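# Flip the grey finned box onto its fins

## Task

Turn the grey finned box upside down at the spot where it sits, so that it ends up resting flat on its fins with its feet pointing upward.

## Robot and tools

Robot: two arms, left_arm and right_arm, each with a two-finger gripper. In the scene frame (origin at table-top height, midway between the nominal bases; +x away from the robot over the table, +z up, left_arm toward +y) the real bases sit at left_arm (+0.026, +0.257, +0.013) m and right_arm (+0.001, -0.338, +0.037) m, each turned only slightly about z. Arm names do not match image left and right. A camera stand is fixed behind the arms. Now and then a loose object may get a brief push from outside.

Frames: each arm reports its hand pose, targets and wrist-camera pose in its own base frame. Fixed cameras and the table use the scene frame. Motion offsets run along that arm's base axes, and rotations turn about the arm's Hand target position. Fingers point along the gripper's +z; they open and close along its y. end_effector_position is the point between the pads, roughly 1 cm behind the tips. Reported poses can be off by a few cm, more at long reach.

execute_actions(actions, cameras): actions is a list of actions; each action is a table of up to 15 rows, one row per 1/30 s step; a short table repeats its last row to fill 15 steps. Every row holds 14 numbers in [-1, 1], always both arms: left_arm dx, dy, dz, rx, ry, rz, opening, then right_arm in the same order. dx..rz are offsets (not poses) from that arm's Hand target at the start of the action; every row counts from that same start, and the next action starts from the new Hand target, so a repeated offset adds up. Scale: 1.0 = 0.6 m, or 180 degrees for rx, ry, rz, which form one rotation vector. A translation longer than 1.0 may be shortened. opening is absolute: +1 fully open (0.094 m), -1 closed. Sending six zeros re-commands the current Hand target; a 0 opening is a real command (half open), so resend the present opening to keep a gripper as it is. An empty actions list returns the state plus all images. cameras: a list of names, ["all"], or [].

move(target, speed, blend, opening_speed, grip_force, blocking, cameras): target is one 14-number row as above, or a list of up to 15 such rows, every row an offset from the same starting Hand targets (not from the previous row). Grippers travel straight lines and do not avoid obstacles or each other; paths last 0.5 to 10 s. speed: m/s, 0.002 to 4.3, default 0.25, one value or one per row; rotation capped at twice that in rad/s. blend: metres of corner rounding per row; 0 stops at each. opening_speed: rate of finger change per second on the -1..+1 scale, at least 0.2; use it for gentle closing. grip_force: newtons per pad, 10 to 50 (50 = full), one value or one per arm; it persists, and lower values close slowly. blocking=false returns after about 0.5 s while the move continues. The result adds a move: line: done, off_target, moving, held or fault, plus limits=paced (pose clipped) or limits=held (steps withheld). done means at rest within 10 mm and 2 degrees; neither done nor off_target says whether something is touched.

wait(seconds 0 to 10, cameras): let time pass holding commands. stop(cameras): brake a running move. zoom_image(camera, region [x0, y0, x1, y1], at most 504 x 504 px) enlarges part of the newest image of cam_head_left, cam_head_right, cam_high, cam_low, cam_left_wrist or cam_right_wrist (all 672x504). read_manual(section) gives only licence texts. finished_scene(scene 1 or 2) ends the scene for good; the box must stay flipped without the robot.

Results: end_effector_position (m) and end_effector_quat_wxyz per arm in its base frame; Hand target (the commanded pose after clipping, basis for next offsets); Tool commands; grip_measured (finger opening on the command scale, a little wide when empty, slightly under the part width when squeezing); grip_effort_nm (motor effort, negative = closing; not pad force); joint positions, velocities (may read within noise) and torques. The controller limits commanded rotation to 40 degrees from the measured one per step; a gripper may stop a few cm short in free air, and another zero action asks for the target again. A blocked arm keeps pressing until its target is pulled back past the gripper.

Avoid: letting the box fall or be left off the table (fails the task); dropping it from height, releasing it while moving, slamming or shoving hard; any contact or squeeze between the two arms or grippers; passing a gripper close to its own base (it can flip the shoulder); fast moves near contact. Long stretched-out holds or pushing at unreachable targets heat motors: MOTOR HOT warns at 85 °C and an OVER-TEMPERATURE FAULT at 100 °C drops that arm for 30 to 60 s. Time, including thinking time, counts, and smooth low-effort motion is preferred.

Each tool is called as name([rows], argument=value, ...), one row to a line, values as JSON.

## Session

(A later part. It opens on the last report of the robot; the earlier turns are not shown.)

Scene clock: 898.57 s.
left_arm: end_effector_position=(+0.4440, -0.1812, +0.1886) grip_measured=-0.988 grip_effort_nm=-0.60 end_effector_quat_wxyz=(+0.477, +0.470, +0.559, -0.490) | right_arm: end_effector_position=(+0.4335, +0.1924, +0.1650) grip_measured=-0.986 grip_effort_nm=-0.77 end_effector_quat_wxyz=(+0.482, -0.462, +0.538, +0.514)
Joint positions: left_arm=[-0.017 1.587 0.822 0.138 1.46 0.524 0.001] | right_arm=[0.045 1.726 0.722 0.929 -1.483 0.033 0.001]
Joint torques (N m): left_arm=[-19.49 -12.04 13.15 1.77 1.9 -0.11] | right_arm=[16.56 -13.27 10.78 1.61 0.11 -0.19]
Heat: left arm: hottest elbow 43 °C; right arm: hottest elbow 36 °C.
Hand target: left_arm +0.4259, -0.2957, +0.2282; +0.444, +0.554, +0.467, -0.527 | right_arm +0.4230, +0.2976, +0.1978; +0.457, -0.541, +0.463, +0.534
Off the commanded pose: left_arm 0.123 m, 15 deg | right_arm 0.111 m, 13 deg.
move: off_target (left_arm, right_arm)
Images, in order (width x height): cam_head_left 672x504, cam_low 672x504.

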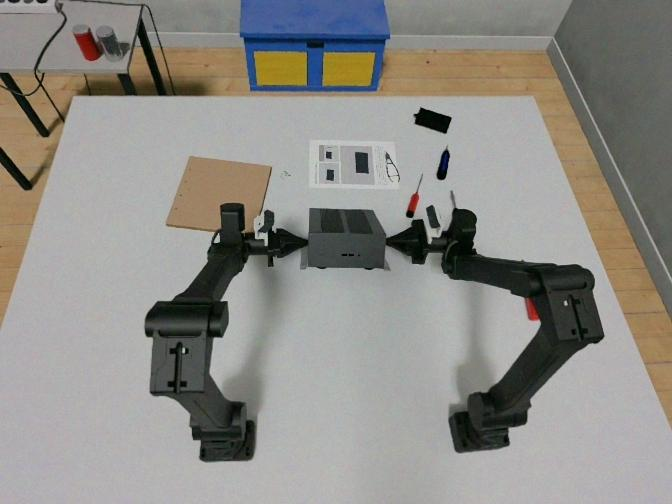

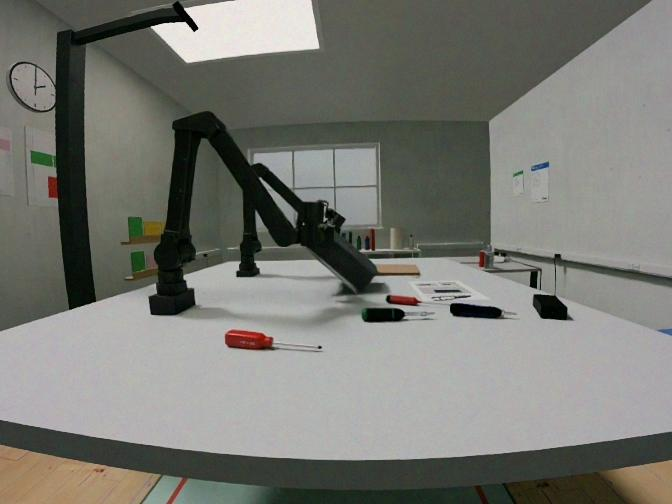

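move([
  [0.039,-0.0165,0.023,0,0,-0.0024,-1,0.0405,0.013,0.023,0,0,0.0016,-1],
  [0.0822,-0.034,0.0425,0,0,-0.0048,-1,0.0853,0.0272,0.0425,0,0,0.0032,-1],
], speed=0.03, blend=[0.01,0], cameras=["cam_head_left","cam_low"])

zoom_image(camera="cam_head_left", region=[240, 200, 460, 360])

zoom_image(camera="cam_low", region=[220, 220, 440, 320])

Scene clock: 912.53 s.
left_arm: end_effector_position=(+0.4989, -0.1815, +0.2206) grip_measured=-0.988 grip_effort_nm=-0.60 end_effector_quat_wxyz=(+0.482, +0.475, +0.552, -0.487) | right_arm: end_effector_position=(+0.4881, +0.1901, +0.1916) grip_measured=-0.986 grip_effort_nm=-0.77 end_effector_quat_wxyz=(+0.487, -0.462, +0.539, +0.509)
Joint positions: left_arm=[-0.016 1.652 1.012 0.021 1.467 0.537 0.001] | right_arm=[0.035 1.757 0.887 0.796 -1.481 0.026 0.001]
Joint torques (N m): left_arm=[-20.84 -12.98 13.31 1.55 1.69 -0.09] | right_arm=[17.61 -13.74 11.73 1.69 -0.22 -0.17]
Heat: left arm: hottest elbow 44 °C; right arm: hottest elbow 38 °C.
Hand target: left_arm +0.4753, -0.3161, +0.2537; +0.440, +0.558, +0.463, -0.530 | right_arm +0.4742, +0.3139, +0.2232; +0.454, -0.543, +0.460, +0.536
Off the commanded pose: left_arm 0.141 m, 16 deg | right_arm 0.129 m, 14 deg.
move: off_target (left_arm, right_arm)
Images, in order (width x height): cam_head_left 672x504, cam_low 672x504.

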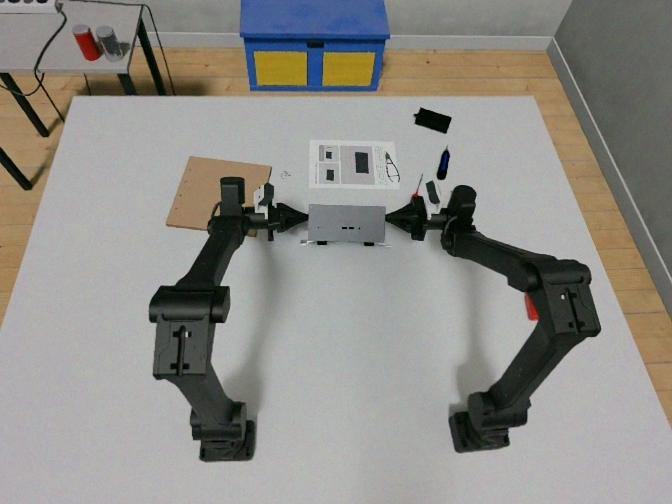

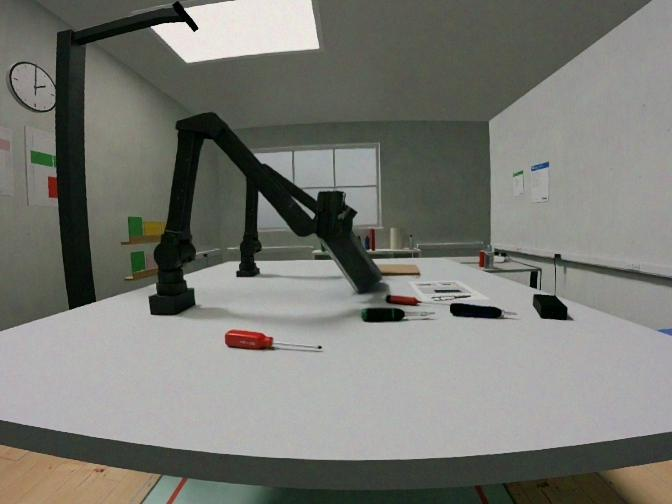

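Scaled by 2.291.

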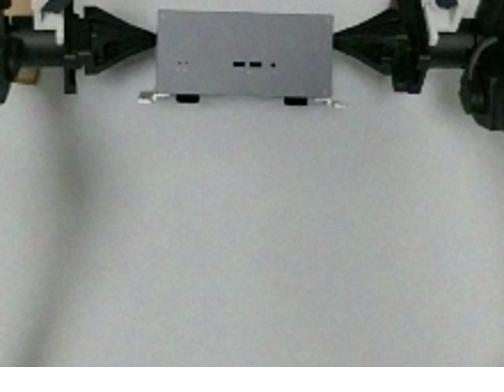

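Scaled by 2.291.

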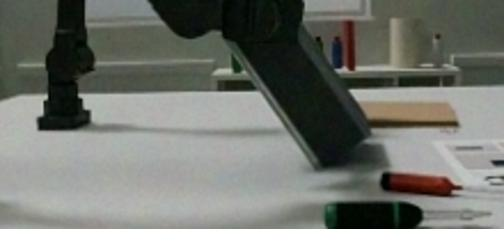

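move([
  [0.035,-0.0155,0.009,0,0,-0.0019,-1,0.036,0.013,0.009,0,0,0.0016,-1],
  [0.0708,-0.0308,0.0158,0,0,-0.0038,-1,0.0727,0.026,0.0158,0,0,0.0032,-1],
], speed=0.03, blend=[0.01,0], cameras=["cam_head_left","cam_low"])

zoom_image(camera="cam_head_left", region=[240, 160, 460, 320])

zoom_image(camera="cam_low", region=[220, 200, 440, 320])

Scene clock: 927.20 s.
left_arm: end_effector_position=(+0.5445, -0.1818, +0.2335) grip_measured=-0.988 grip_effort_nm=-0.60 end_effector_quat_wxyz=(+0.486, +0.480, +0.548, -0.484) | right_arm: end_effector_position=(+0.5353, +0.1883, +0.2021) grip_measured=-0.986 grip_effort_nm=-0.77 end_effector_quat_wxyz=(+0.490, -0.464, +0.537, +0.507)
Joint positions: left_arm=[-0.015 1.735 1.167 -0.061 1.468 0.561 0.001] | right_arm=[0.029 1.826 1.036 0.718 -1.487 0.019 0.001]
Joint torques (N m): left_arm=[-21.95 -14.45 13.37 1.54 1.67 -0.14] | right_arm=[18.43 -15.09 11.73 1.65 -0.21 -0.11]
Heat: left arm: hottest elbow 46 °C; right arm: hottest elbow 42 °C.
Hand target: left_arm +0.5177, -0.3346, +0.2633; +0.437, +0.561, +0.459, -0.533 | right_arm +0.5178, +0.3296, +0.2327; +0.451, -0.546, +0.457, +0.538
Off the commanded pose: left_arm 0.158 m, 16 deg | right_arm 0.146 m, 14 deg.
move: off_target (left_arm, right_arm)
Images, in order (width x height): cam_head_left 672x504, cam_low 672x504.

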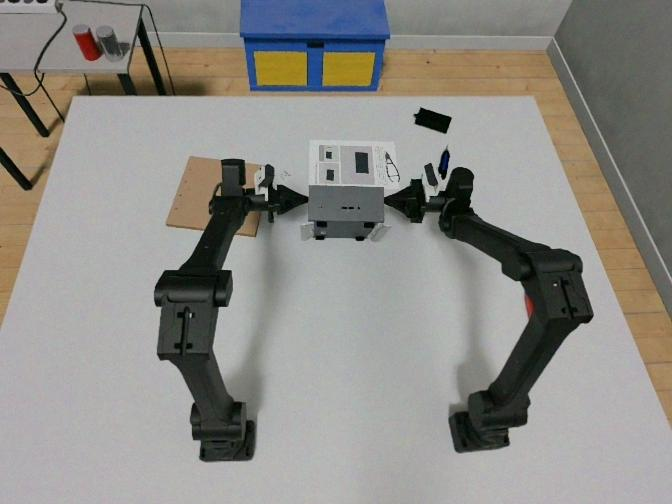

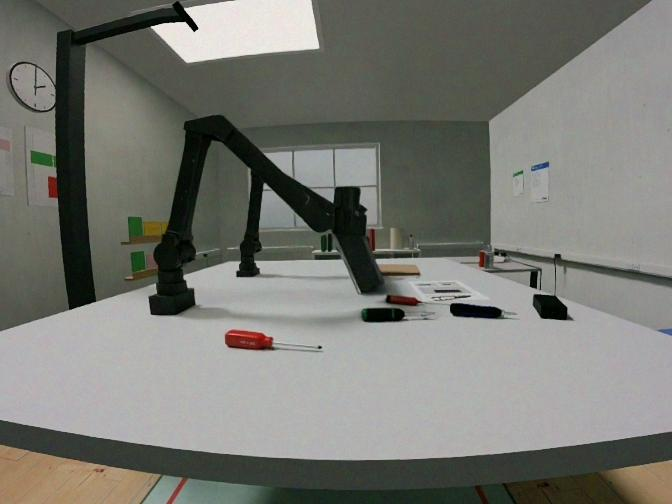

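Scaled by 2.291.

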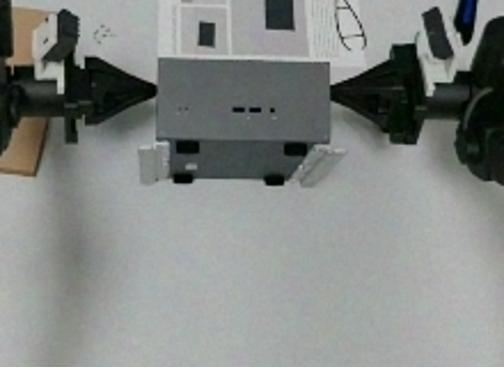

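Scaled by 2.291.

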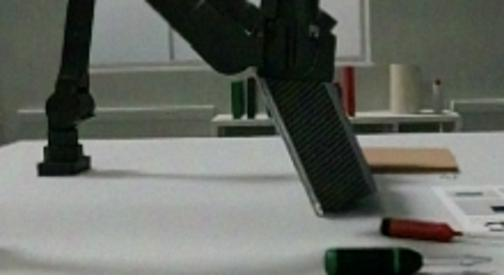

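move([
  [0.039,-0.0112,-0.004,0,0,0,-1,0.0396,0.0097,-0.004,0,0,0,-1],
  [0.0783,-0.0225,-0.015,0,0,0,-1,0.0792,0.0193,-0.015,0,0,0,-1],
], speed=0.03, blend=[0.01,0], cameras=["cam_head_left","cam_low"])

zoom_image(camera="cam_head_left", region=[240, 160, 460, 320])

zoom_image(camera="cam_low", region=[220, 200, 440, 320])

Scene clock: 943.07 s.
left_arm: end_effector_position=(+0.5945, -0.1821, +0.2370) grip_measured=-0.988 grip_effort_nm=-0.60 end_effector_quat_wxyz=(+0.494, +0.488, +0.540, -0.476) | right_arm: end_effector_position=(+0.5879, +0.1864, +0.2040) grip_measured=-0.986 grip_effort_nm=-0.77 end_effector_quat_wxyz=(+0.499, -0.470, +0.531, +0.499)
Joint positions: left_arm=[-0.014 1.843 1.335 -0.119 1.468 0.593 0.001] | right_arm=[0.023 1.924 1.203 0.654 -1.488 -0.007 0.001]
Joint torques (N m): left_arm=[-22.07 -15.44 12.63 1.24 1.49 -0.21] | right_arm=[18.43 -16.26 11.15 1.35 -0.24 -0.21]
Heat: left arm: hottest elbow 50 °C; right arm: hottest elbow 42 °C.
Hand target: left_arm +0.5647, -0.3481, +0.2542; +0.437, +0.561, +0.459, -0.533 | right_arm +0.5652, +0.3413, +0.2236; +0.451, -0.546, +0.457, +0.538
Off the commanded pose: left_arm 0.170 m, 16 deg | right_arm 0.158 m, 14 deg.
move: off_target (left_arm, right_arm)
Images, in order (width x height): cam_head_left 672x504, cam_low 672x504.

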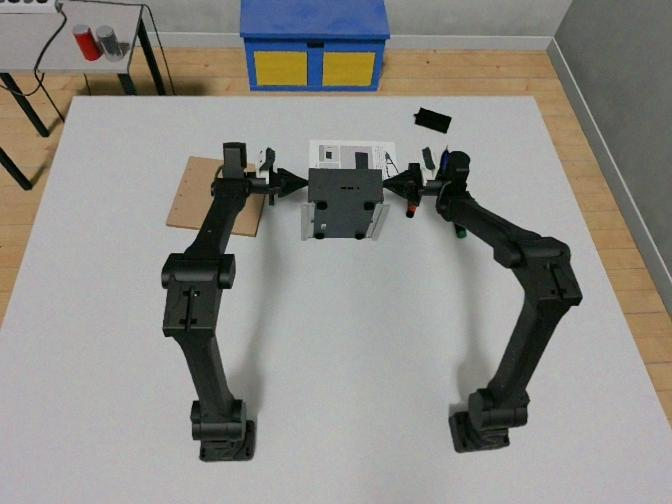

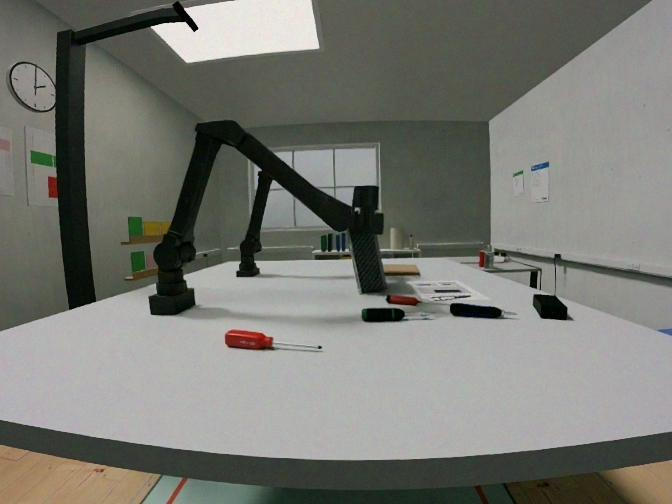

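Scaled by 2.291.

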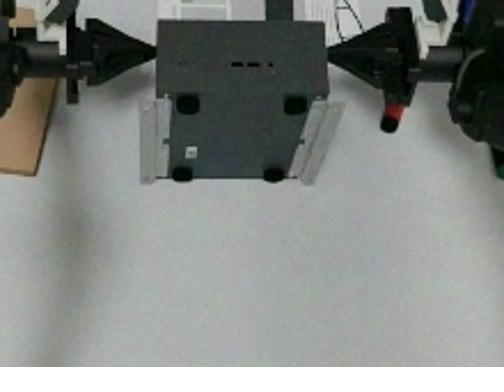

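Scaled by 2.291.

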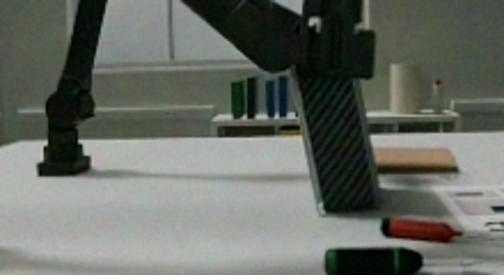

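move([
  [0.0577,-0.0167,-0.018,0,0,0,-1,0.0583,0.0143,-0.018,0,0,0,-1],
], speed=0.02, cameras=["cam_head_left","cam_low"])

zoom_image(camera="cam_head_left", region=[240, 160, 460, 320])

zoom_image(camera="cam_low", region=[220, 200, 440, 320])

Scene clock: 954.60 s.
left_arm: end_effector_position=(+0.6190, -0.1814, +0.2358) grip_measured=-0.988 grip_effort_nm=-0.60 end_effector_quat_wxyz=(+0.496, +0.494, +0.531, -0.478) | right_arm: end_effector_position=(+0.6312, +0.1865, +0.2035) grip_measured=-0.986 grip_effort_nm=-0.77 end_effector_quat_wxyz=(+0.507, -0.474, +0.528, +0.489)
Joint positions: left_arm=[-0.012 1.909 1.431 -0.176 1.486 0.634 0.001] | right_arm=[0.022 2.008 1.346 0.593 -1.477 -0.035 0.001]
Joint torques (N m): left_arm=[-22.42 -15.15 13.39 1.55 0.67 -0.32] | right_arm=[18.49 -17.32 10.03 1.25 -0.8 -0.16]
Heat: left arm: hottest elbow 51 °C; right arm: hottest elbow 42 °C.
Hand target: left_arm +0.5992, -0.3582, +0.2435; +0.437, +0.561, +0.459, -0.533 | right_arm +0.6003, +0.3497, +0.2129; +0.451, -0.546, +0.457, +0.538
Off the commanded pose: left_arm 0.178 m, 15 deg | right_arm 0.166 m, 14 deg.
move: off_target (left_arm, right_arm)
Images, in order (width x height): cam_head_left 672x504, cam_low 672x504.

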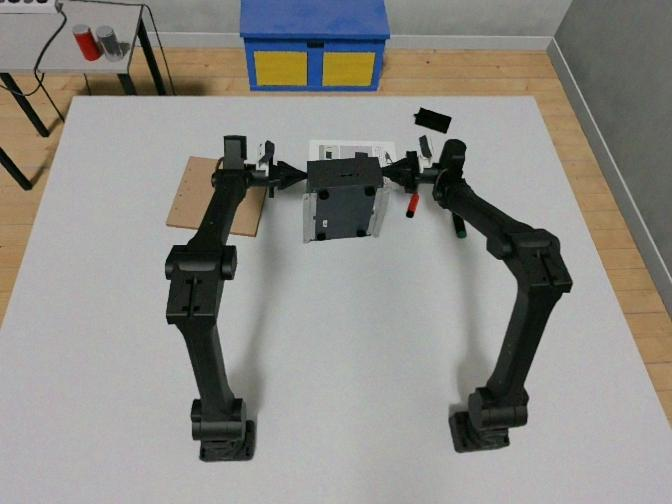

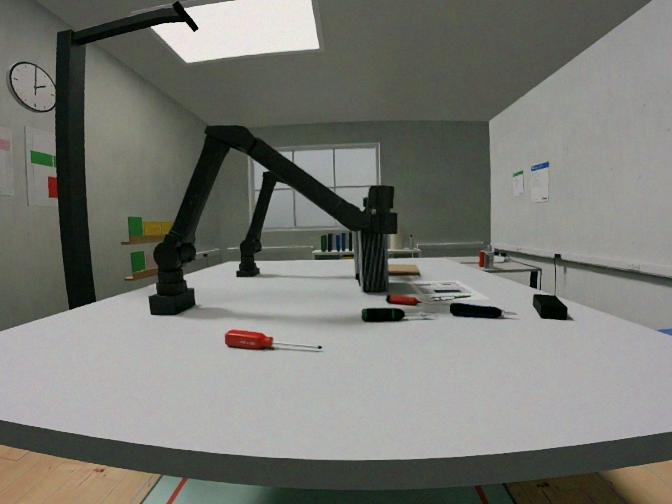

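Scaled by 2.291.

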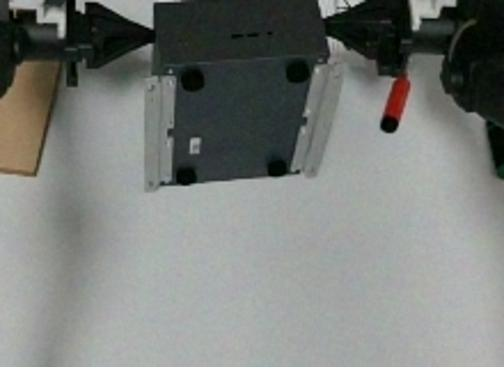

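Scaled by 2.291.

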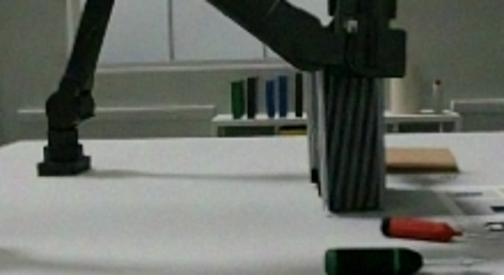

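move([
  [0.0347,0.33,-0.009,0,0,0.0875,-1,0.0495,-0.308,-0.013,0,0,-0.0764,-1],
], speed=0.06, cameras=["cam_head_left","cam_low"])

zoom_image(camera="cam_head_left", region=[240, 160, 460, 320])

zoom_image(camera="cam_low", region=[220, 200, 440, 320])

Scene clock: 969.73 s.
left_arm: end_effector_position=(+0.6176, -0.1622, +0.2306) grip_measured=-0.988 grip_effort_nm=-0.60 end_effector_quat_wxyz=(+0.500, +0.487, +0.537, -0.473) | right_arm: end_effector_position=(+0.6259, +0.1716, +0.1979) grip_measured=-0.986 grip_effort_nm=-0.77 end_effector_quat_wxyz=(+0.507, -0.483, +0.522, +0.488)
Joint positions: left_arm=[0.019 1.907 1.427 -0.256 1.494 0.714 0.001] | right_arm=[-0.003 1.998 1.341 0.472 -1.515 -0.165 0.001]
Joint torques (N m): left_arm=[-0.5 -17.61 9.68 1.13 0.65 -0.08] | right_arm=[-1.49 -18.73 7.92 1.24 -0.33 -0.14]
Heat: left arm: hottest elbow 51 °C; right arm: hottest elbow 43 °C.
Hand target: left_arm +0.6200, -0.1603, +0.2381; +0.505, +0.493, +0.532, -0.468 | right_arm +0.6300, +0.1650, +0.2052; +0.512, -0.487, +0.519, +0.480
Off the commanded pose: left_arm 0.008 m, 1 deg | right_arm 0.011 m, 1 deg.
move: off_target (right_arm)
Images, in order (width x height): cam_head_left 672x504, cam_low 672x504.

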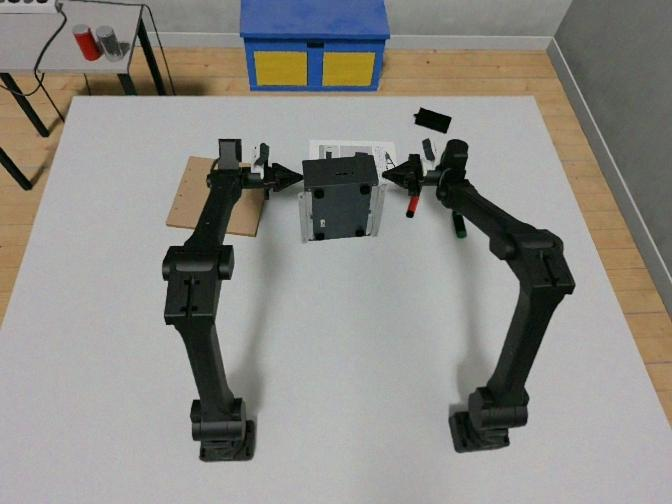

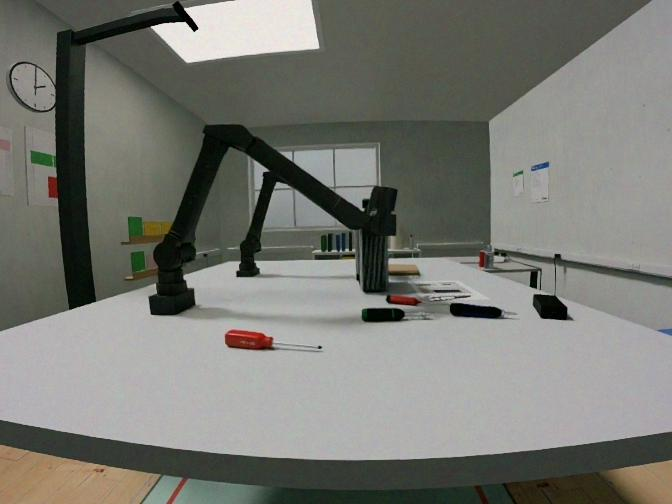

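Scaled by 2.291.

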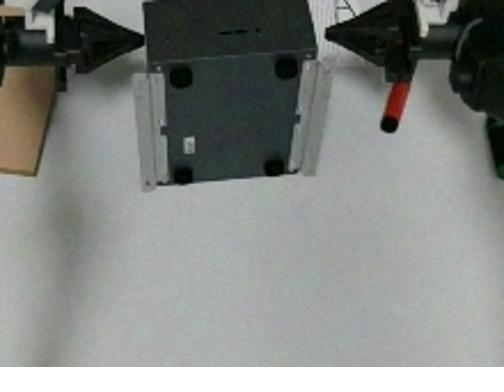

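Scaled by 2.291.

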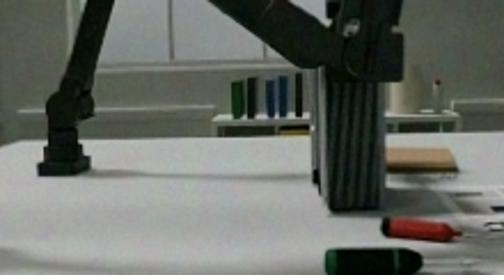

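move([
  [0,0.092,0,0,0,0,-1,0,-0.085,0,0,0,0,-1],
  [-0.08,0.092,-0.29,0,0,0,-1,-0.09,-0.085,-0.285,0,0,0,-1],
], speed=0.12, blend=[0.02,0], cameras=["cam_head_left","cam_low","cam_left_wrist","cam_right_wrist"])

zoom_image(camera="cam_head_left", region=[240, 160, 460, 320])

Scene clock: 1009.77 s.
left_arm: end_effector_position=(+0.5699, -0.1100, +0.0753) grip_measured=-0.988 grip_effort_nm=-0.60 end_effector_quat_wxyz=(+0.528, +0.476, +0.532, -0.460) | right_arm: end_effector_position=(+0.5738, +0.1224, +0.0359) grip_measured=-0.986 grip_effort_nm=-0.77 end_effector_quat_wxyz=(+0.516, -0.473, +0.525, +0.485)
Joint positions: left_arm=[0.115 2.074 1.231 -0.253 1.55 1.109 0.001] | right_arm=[-0.09 2.207 1.163 0.644 -1.578 -0.379 0.001]
Joint torques (N m): left_arm=[-0.03 -14.86 7.05 0.84 0.57 -0.06] | right_arm=[-1.79 -17.08 4.74 2.19 -0.44 -0.13]
Heat: left arm: hottest elbow 46 °C; right arm: hottest elbow 42 °C.
Hand target: left_arm +0.5719, -0.1051, +0.0639; +0.505, +0.493, +0.532, -0.468 | right_arm +0.5759, +0.1139, +0.0341; +0.512, -0.487, +0.519, +0.480
Off the commanded pose: left_arm 0.013 m, 3 deg | right_arm 0.009 m, 2 deg.
joint sent to its limit (right arm) — joint 5 (wrist yaw), lower limit. The joint targets still meet the commanded pose.
move: off_target (left_arm)
Images, in order (width x height): cam_head_left 672x504, cam_low 672x504, cam_left_wrist 672x504, cam_right_wrist 672x504.

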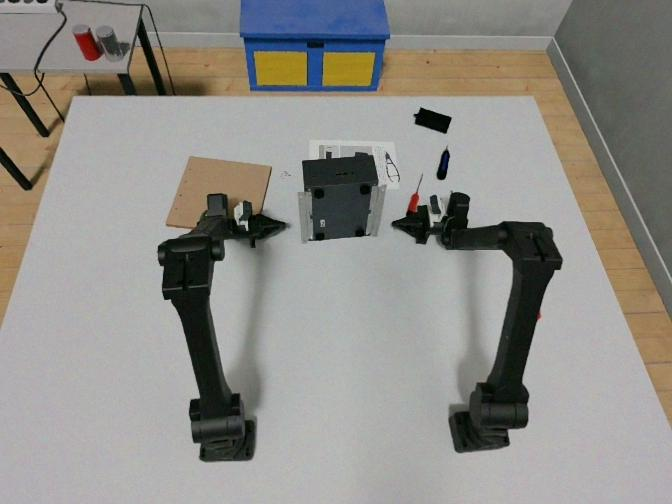

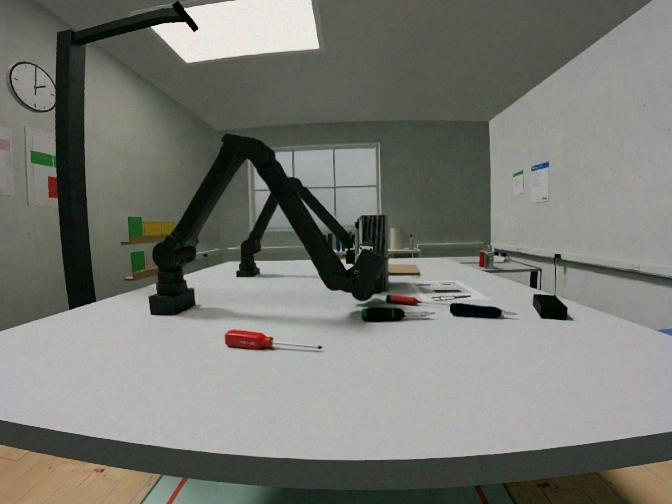

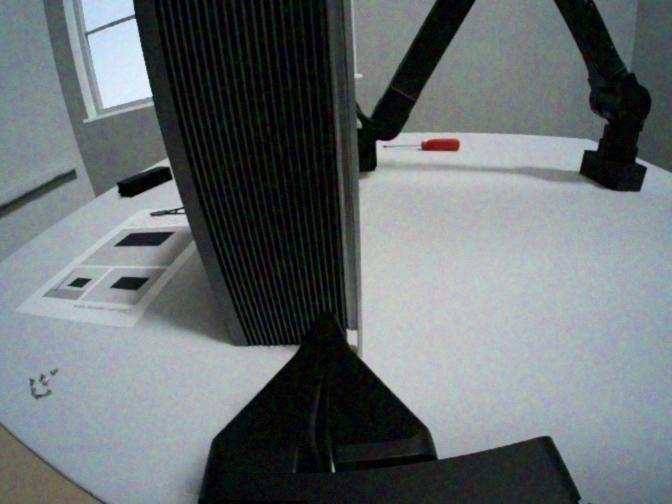

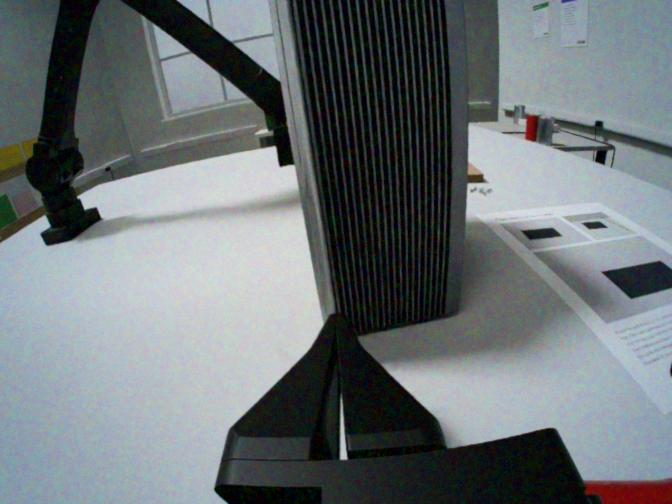

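Scaled by 2.291.

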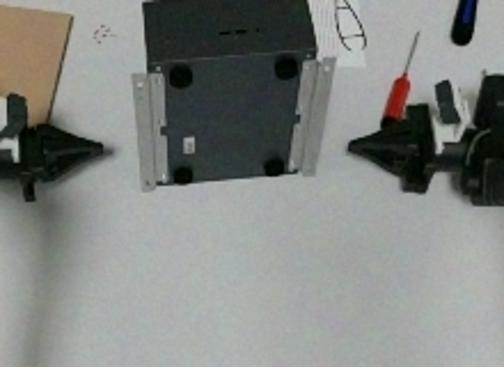

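move([
  [0.0135,0,-0.025,0,0,0,-1,0.02,0.0,-0.002,0,0,0,-1],
  [0.0135,-0.065,-0.025,0,0,0,-1,0.02,0.066,-0.002,0,0,0,-1],
], speed=0.05, cameras=["cam_head_left","cam_left_wrist","cam_right_wrist"])

zoom_image(camera="cam_head_left", region=[240, 160, 460, 320])

Scene clock: 1042.10 s.
left_arm: end_effector_position=(+0.5706, -0.1405, +0.0559) grip_measured=-0.988 grip_effort_nm=-0.60 end_effector_quat_wxyz=(+0.509, +0.492, +0.531, -0.466) | right_arm: end_effector_position=(+0.5782, +0.1485, +0.0304) grip_measured=-0.986 grip_effort_nm=-0.77 end_effector_quat_wxyz=(+0.510, -0.480, +0.525, +0.483)
Joint positions: left_arm=[0.06 2.114 1.26 -0.289 1.518 1.149 0.001] | right_arm=[-0.044 2.221 1.18 0.644 -1.541 -0.38 0.001]
Joint torques (N m): left_arm=[-1.2 -14.97 8.9 1.18 0.58 -0.32] | right_arm=[0.38 -16.67 7.02 1.25 -0.16 -0.04]
Heat: left arm: hottest elbow 43 °C; right arm: hottest elbow 38 °C.
Hand target: left_arm +0.5802, -0.1439, +0.0490; +0.505, +0.492, +0.532, -0.468 | right_arm +0.5879, +0.1536, +0.0330; +0.512, -0.487, +0.519, +0.480
Off the commanded pose: left_arm 0.012 m, 0 deg | right_arm 0.011 m, 1 deg.
move: off_target (left_arm, right_arm)
Images, in order (width x height): cam_head_left 672x504, cam_left_wrist 672x504, cam_right_wrist 672x504.

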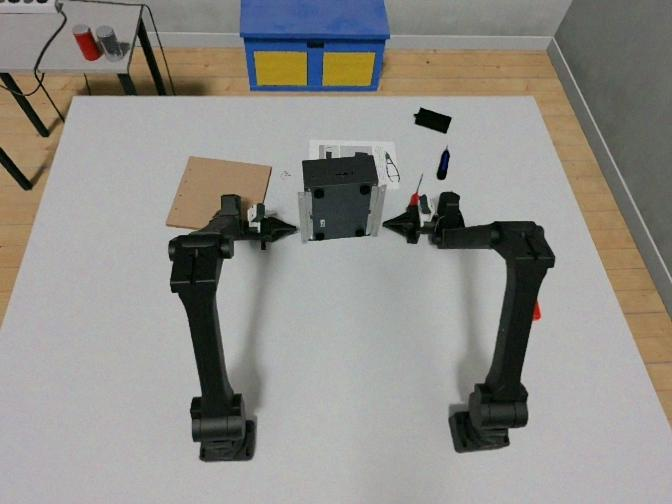

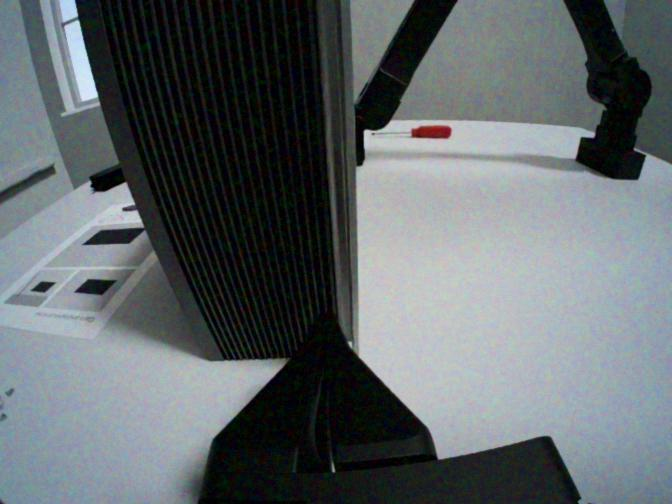

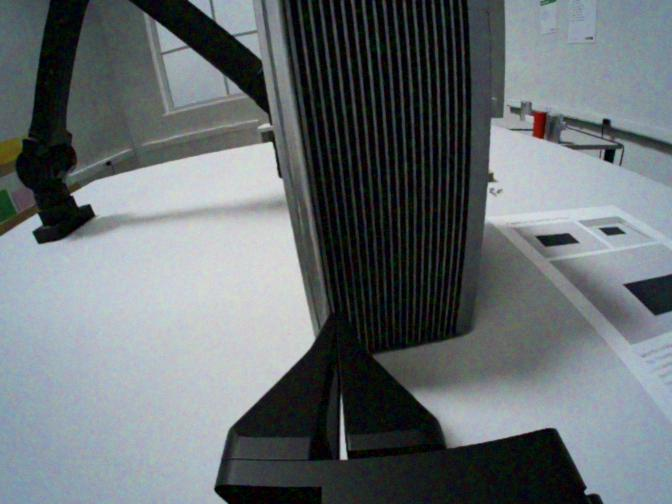

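Scaled by 2.291.

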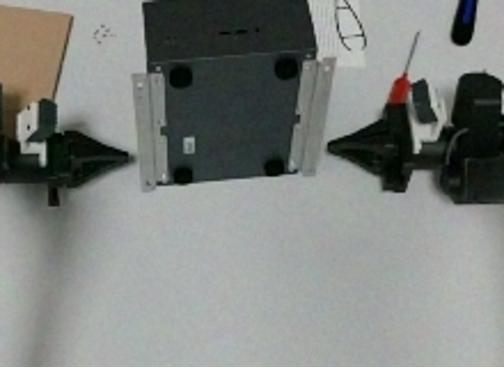

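zoom_image(camera="cam_right_wrist", region=[240, 200, 440, 400])

zoom_image(camera="cam_left_wrist", region=[230, 200, 430, 400])

Scaled by 2.520 from the camera's 672x504 image, which has a finer 960x720 frame.

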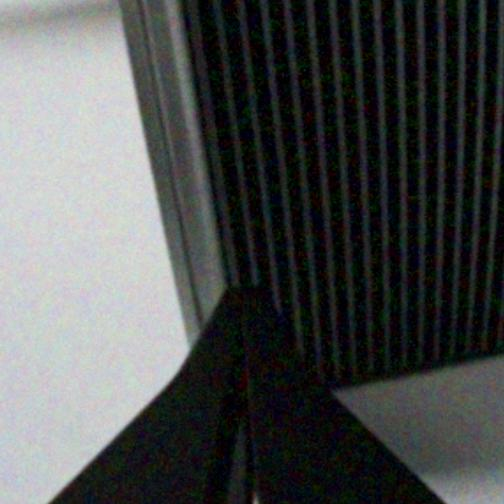

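Scaled by 2.520 from the camera's 672x504 image, which has a finer 960x720 frame.

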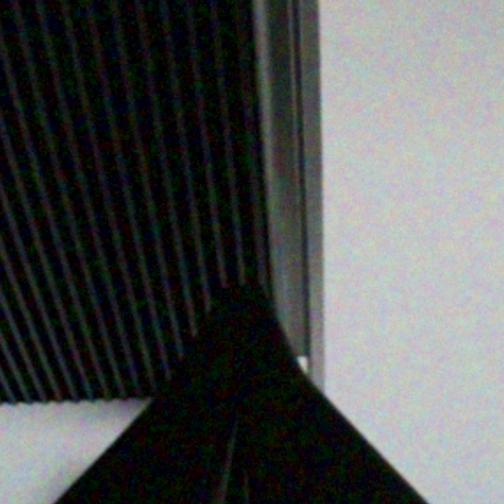

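move([
  [0.0,-0.022,0,0,0,0,-1,0.0083,0.022,0,0,0,0,-1],
], speed=0.04, cameras=["cam_head_left","cam_left_wrist","cam_right_wrist"])

zoom_image(camera="cam_right_wrist", region=[240, 200, 440, 400])

zoom_image(camera="cam_left_wrist", region=[230, 200, 430, 400])

Scene clock: 1060.10 s.
left_arm: end_effector_position=(+0.5825, -0.1524, +0.0621) grip_measured=-0.988 grip_effort_nm=-0.60 end_effector_quat_wxyz=(+0.511, +0.499, +0.526, -0.462) | right_arm: end_effector_position=(+0.5837, +0.1600, +0.0315) grip_measured=-0.986 grip_effort_nm=-0.77 end_effector_quat_wxyz=(+0.507, -0.481, +0.528, +0.483)
Joint positions: left_arm=[0.037 2.114 1.255 -0.067 1.506 0.949 0.001] | right_arm=[-0.023 2.226 1.194 0.661 -1.52 -0.348 0.001]
Joint torques (N m): left_arm=[-1.32 -15.74 6.26 1.89 0.52 -0.31] | right_arm=[0.15 -16.62 7.01 2.32 -0.18 0.07]
Heat: left arm: hottest elbow 43 °C; right arm: hottest elbow 38 °C.
Hand target: left_arm +0.5801, -0.1571, +0.0489; +0.505, +0.493, +0.532, -0.468 | right_arm +0.5928, +0.1668, +0.0328; +0.512, -0.487, +0.519, +0.480
Off the commanded pose: left_arm 0.014 m, 1 deg | right_arm 0.012 m, 1 deg.
move: off_target (left_arm, right_arm)
Images, in order (width x height): cam_head_left 672x504, cam_left_wrist 672x504, cam_right_wrist 672x504.

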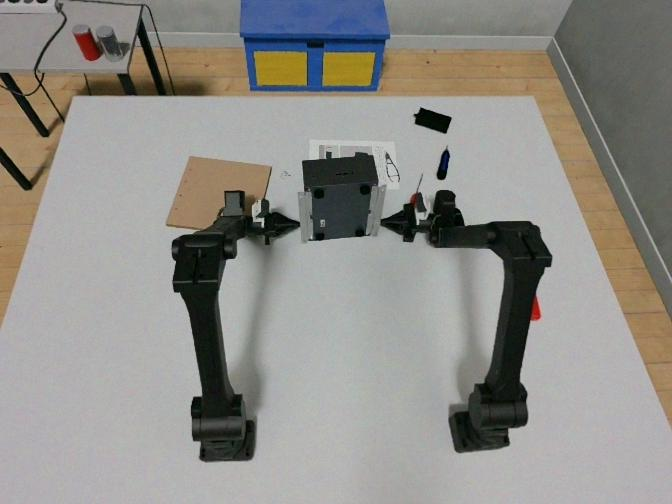

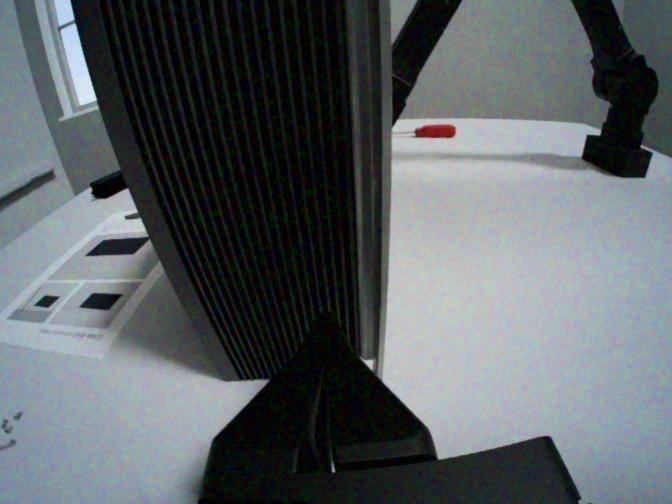

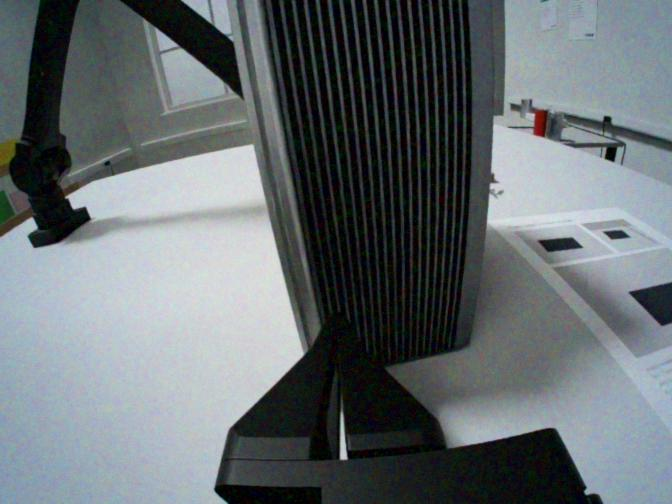

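Scaled by 2.520 from the camera's 672x504 image, which has a finer 960x720 frame.

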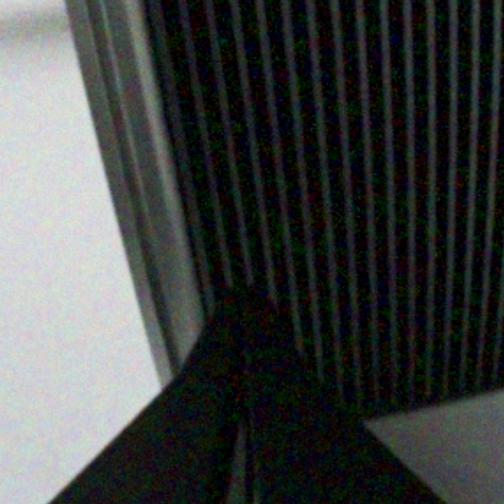

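Scaled by 2.520 from the camera's 672x504 image, which has a finer 960x720 frame.

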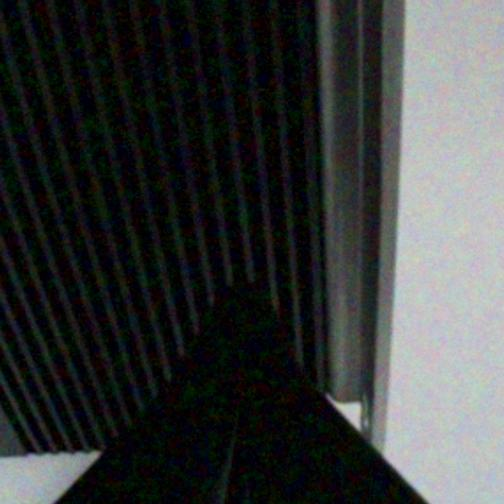

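move([
  [-0.13,0.0,0.01,0,0,0,-1,-0.13,0.0,0.004,0,0,0,-1],
], speed=0.05, cameras=["cam_head_left","cam_low"])

zoom_image(camera="cam_head_left", region=[240, 160, 460, 320])

Scene clock: 1073.57 s.
left_arm: end_effector_position=(+0.5020, -0.1554, +0.0482) grip_measured=-0.988 grip_effort_nm=-0.60 end_effector_quat_wxyz=(+0.501, +0.491, +0.535, -0.471) | right_arm: end_effector_position=(+0.5153, +0.1616, +0.0294) grip_measured=-0.986 grip_effort_nm=-0.77 end_effector_quat_wxyz=(+0.509, -0.483, +0.526, +0.481)
Joint positions: left_arm=[0.037 2.015 1 0.046 1.506 0.956 0.001] | right_arm=[-0.023 2.145 0.977 0.789 -1.52 -0.364 0.001]
Joint torques (N m): left_arm=[-1.03 -16.09 5.12 1.89 0.65 -0.33] | right_arm=[0.32 -16.38 3.59 2.22 -0.27 0.03]
Heat: left arm: hottest elbow 42 °C; right arm: hottest elbow 38 °C.
Hand target: left_arm +0.5022, -0.1571, +0.0551; +0.506, +0.493, +0.532, -0.468 | right_arm +0.5148, +0.1668, +0.0352; +0.512, -0.487, +0.519, +0.480
Off the commanded pose: left_arm 0.007 m, 1 deg | right_arm 0.008 m, 1 deg.
move: done
Images, in order (width x height): cam_head_left 672x504, cam_low 672x504.

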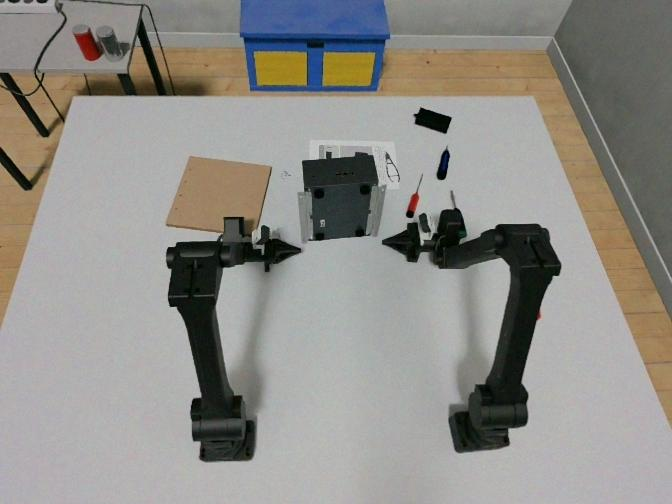

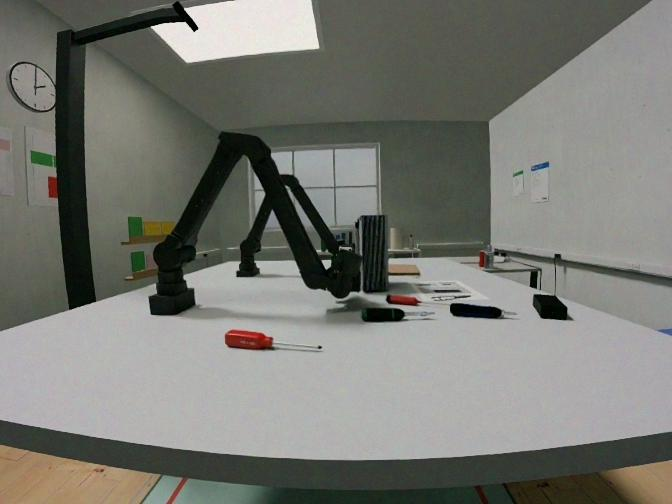

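Scaled by 2.291.

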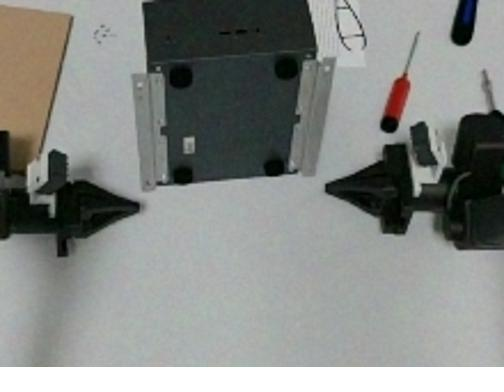

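move([
  [0.0,0.035,0.0,0,0,0,-1,0.0,-0.035,0.0,0,0,0,-1],
  [0.14,0.035,0,0,0,0,-1,0.145,-0.035,0.0,0,0,0,-1],
  [0.14,-0.024,0,0,0,0,-1,0.145,0.03,0.0,0,0,0,-1],
], speed=0.08, blend=[0.015,0.01,0], cameras=["cam_head_left","cam_left_wrist","cam_right_wrist"])

zoom_image(camera="cam_head_left", region=[240, 160, 460, 320])

Scene clock: 1092.23 s.
left_arm: end_effector_position=(+0.5881, -0.1698, +0.0729) grip_measured=-0.988 grip_effort_nm=-0.60 end_effector_quat_wxyz=(+0.511, +0.503, +0.523, -0.460) | right_arm: end_effector_position=(+0.5923, +0.1809, +0.0336) grip_measured=-0.986 grip_effort_nm=-0.77 end_effector_quat_wxyz=(+0.506, -0.482, +0.527, +0.484)
Joint positions: left_arm=[0.007 2.104 1.234 0.168 1.487 0.732 0.001] | right_arm=[0.013 2.25 1.219 0.791 -1.489 -0.216 0.001]
Joint torques (N m): left_arm=[-0.91 -14.97 6.34 2.14 0.41 -0.33] | right_arm=[-0.21 -16.85 6.98 2.21 -0.06 0.09]
Heat: left arm: hottest elbow 41 °C; right arm: hottest elbow 37 °C.
Hand target: left_arm +0.5861, -0.1716, +0.0549; +0.505, +0.493, +0.532, -0.468 | right_arm +0.6019, +0.1847, +0.0353; +0.512, -0.487, +0.519, +0.480
Off the commanded pose: left_arm 0.018 m, 2 deg | right_arm 0.010 m, 1 deg.
move: off_target (left_arm); blend cut to 0.0104 m at target 1
Images, in order (width x height): cam_head_left 672x504, cam_left_wrist 672x504, cam_right_wrist 672x504.

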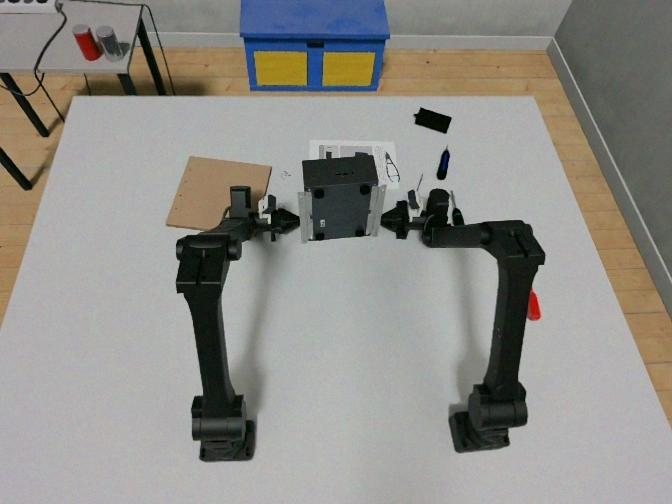

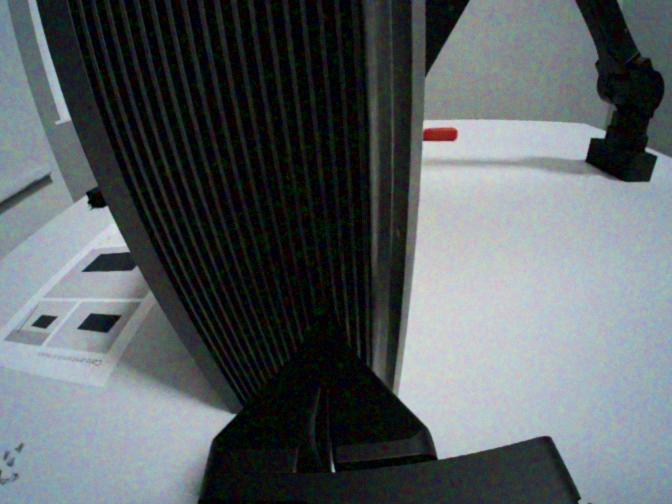

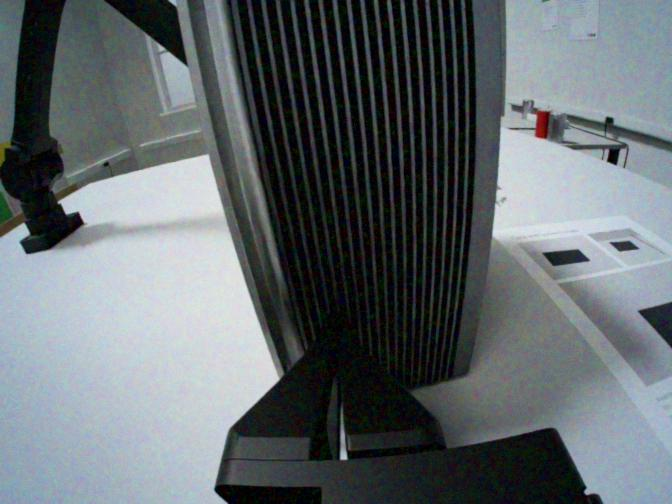

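Scaled by 2.291.

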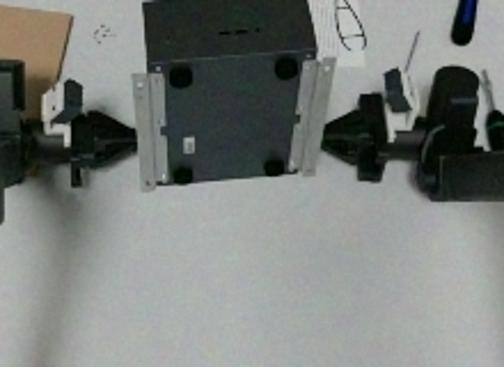

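move([
  [-0.15,0.0,-0.02,0,0,0,-1,-0.167,0.0,0.0,0,0,0,-1],
], speed=0.05, cameras=["cam_head_left","cam_low"])

zoom_image(camera="cam_head_left", region=[240, 160, 460, 320])

Scene clock: 1101.30 s.
left_arm: end_effector_position=(+0.5074, -0.1693, +0.0476) grip_measured=-0.988 grip_effort_nm=-0.60 end_effector_quat_wxyz=(+0.512, +0.498, +0.531, -0.456) | right_arm: end_effector_position=(+0.5087, +0.1795, +0.0300) grip_measured=-0.986 grip_effort_nm=-0.77 end_effector_quat_wxyz=(+0.515, -0.483, +0.526, +0.474)
Joint positions: left_arm=[0.008 2.035 0.956 0.444 1.471 0.659 0.001] | right_arm=[0.013 2.161 0.944 1.011 -1.471 -0.204 0.001]
Joint torques (N m): left_arm=[-1.14 -14.56 3.37 1.91 0.99 -0.28] | right_arm=[0.73 -16.15 2.54 2.29 -0.72 0.1]
Heat: left arm: hottest elbow 41 °C; right arm: hottest elbow 37 °C.
Hand target: left_arm +0.4961, -0.1717, +0.0430; +0.505, +0.493, +0.532, -0.468 | right_arm +0.5018, +0.1847, +0.0354; +0.512, -0.487, +0.519, +0.480
Off the commanded pose: left_arm 0.012 m, 2 deg | right_arm 0.010 m, 1 deg.
move: off_target (left_arm)
Images, in order (width x height): cam_head_left 672x504, cam_low 672x504.

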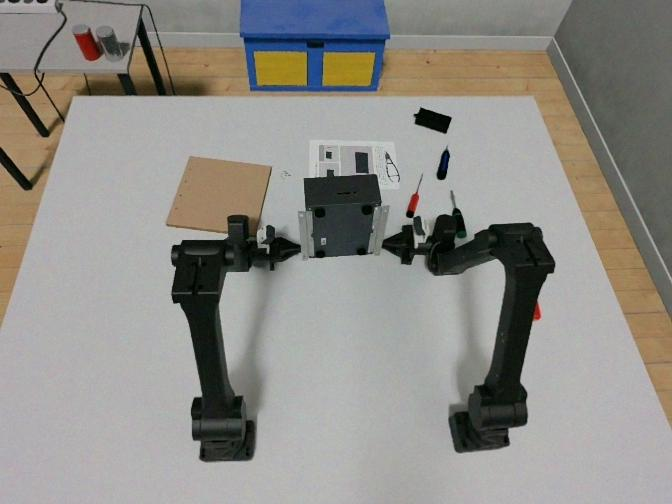

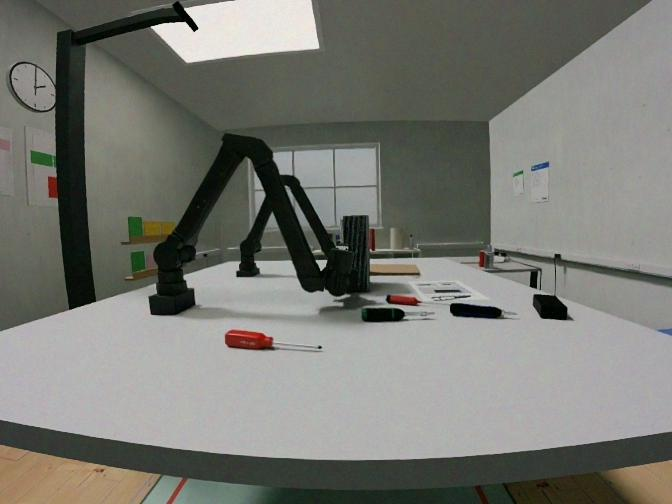

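Scaled by 2.291.

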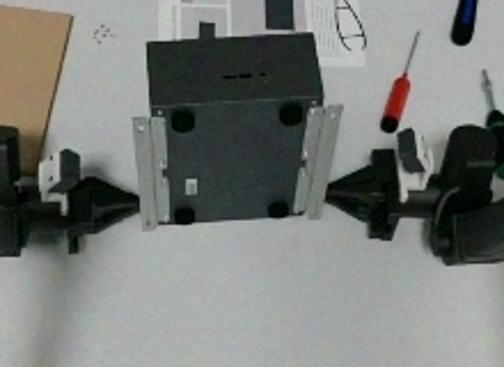

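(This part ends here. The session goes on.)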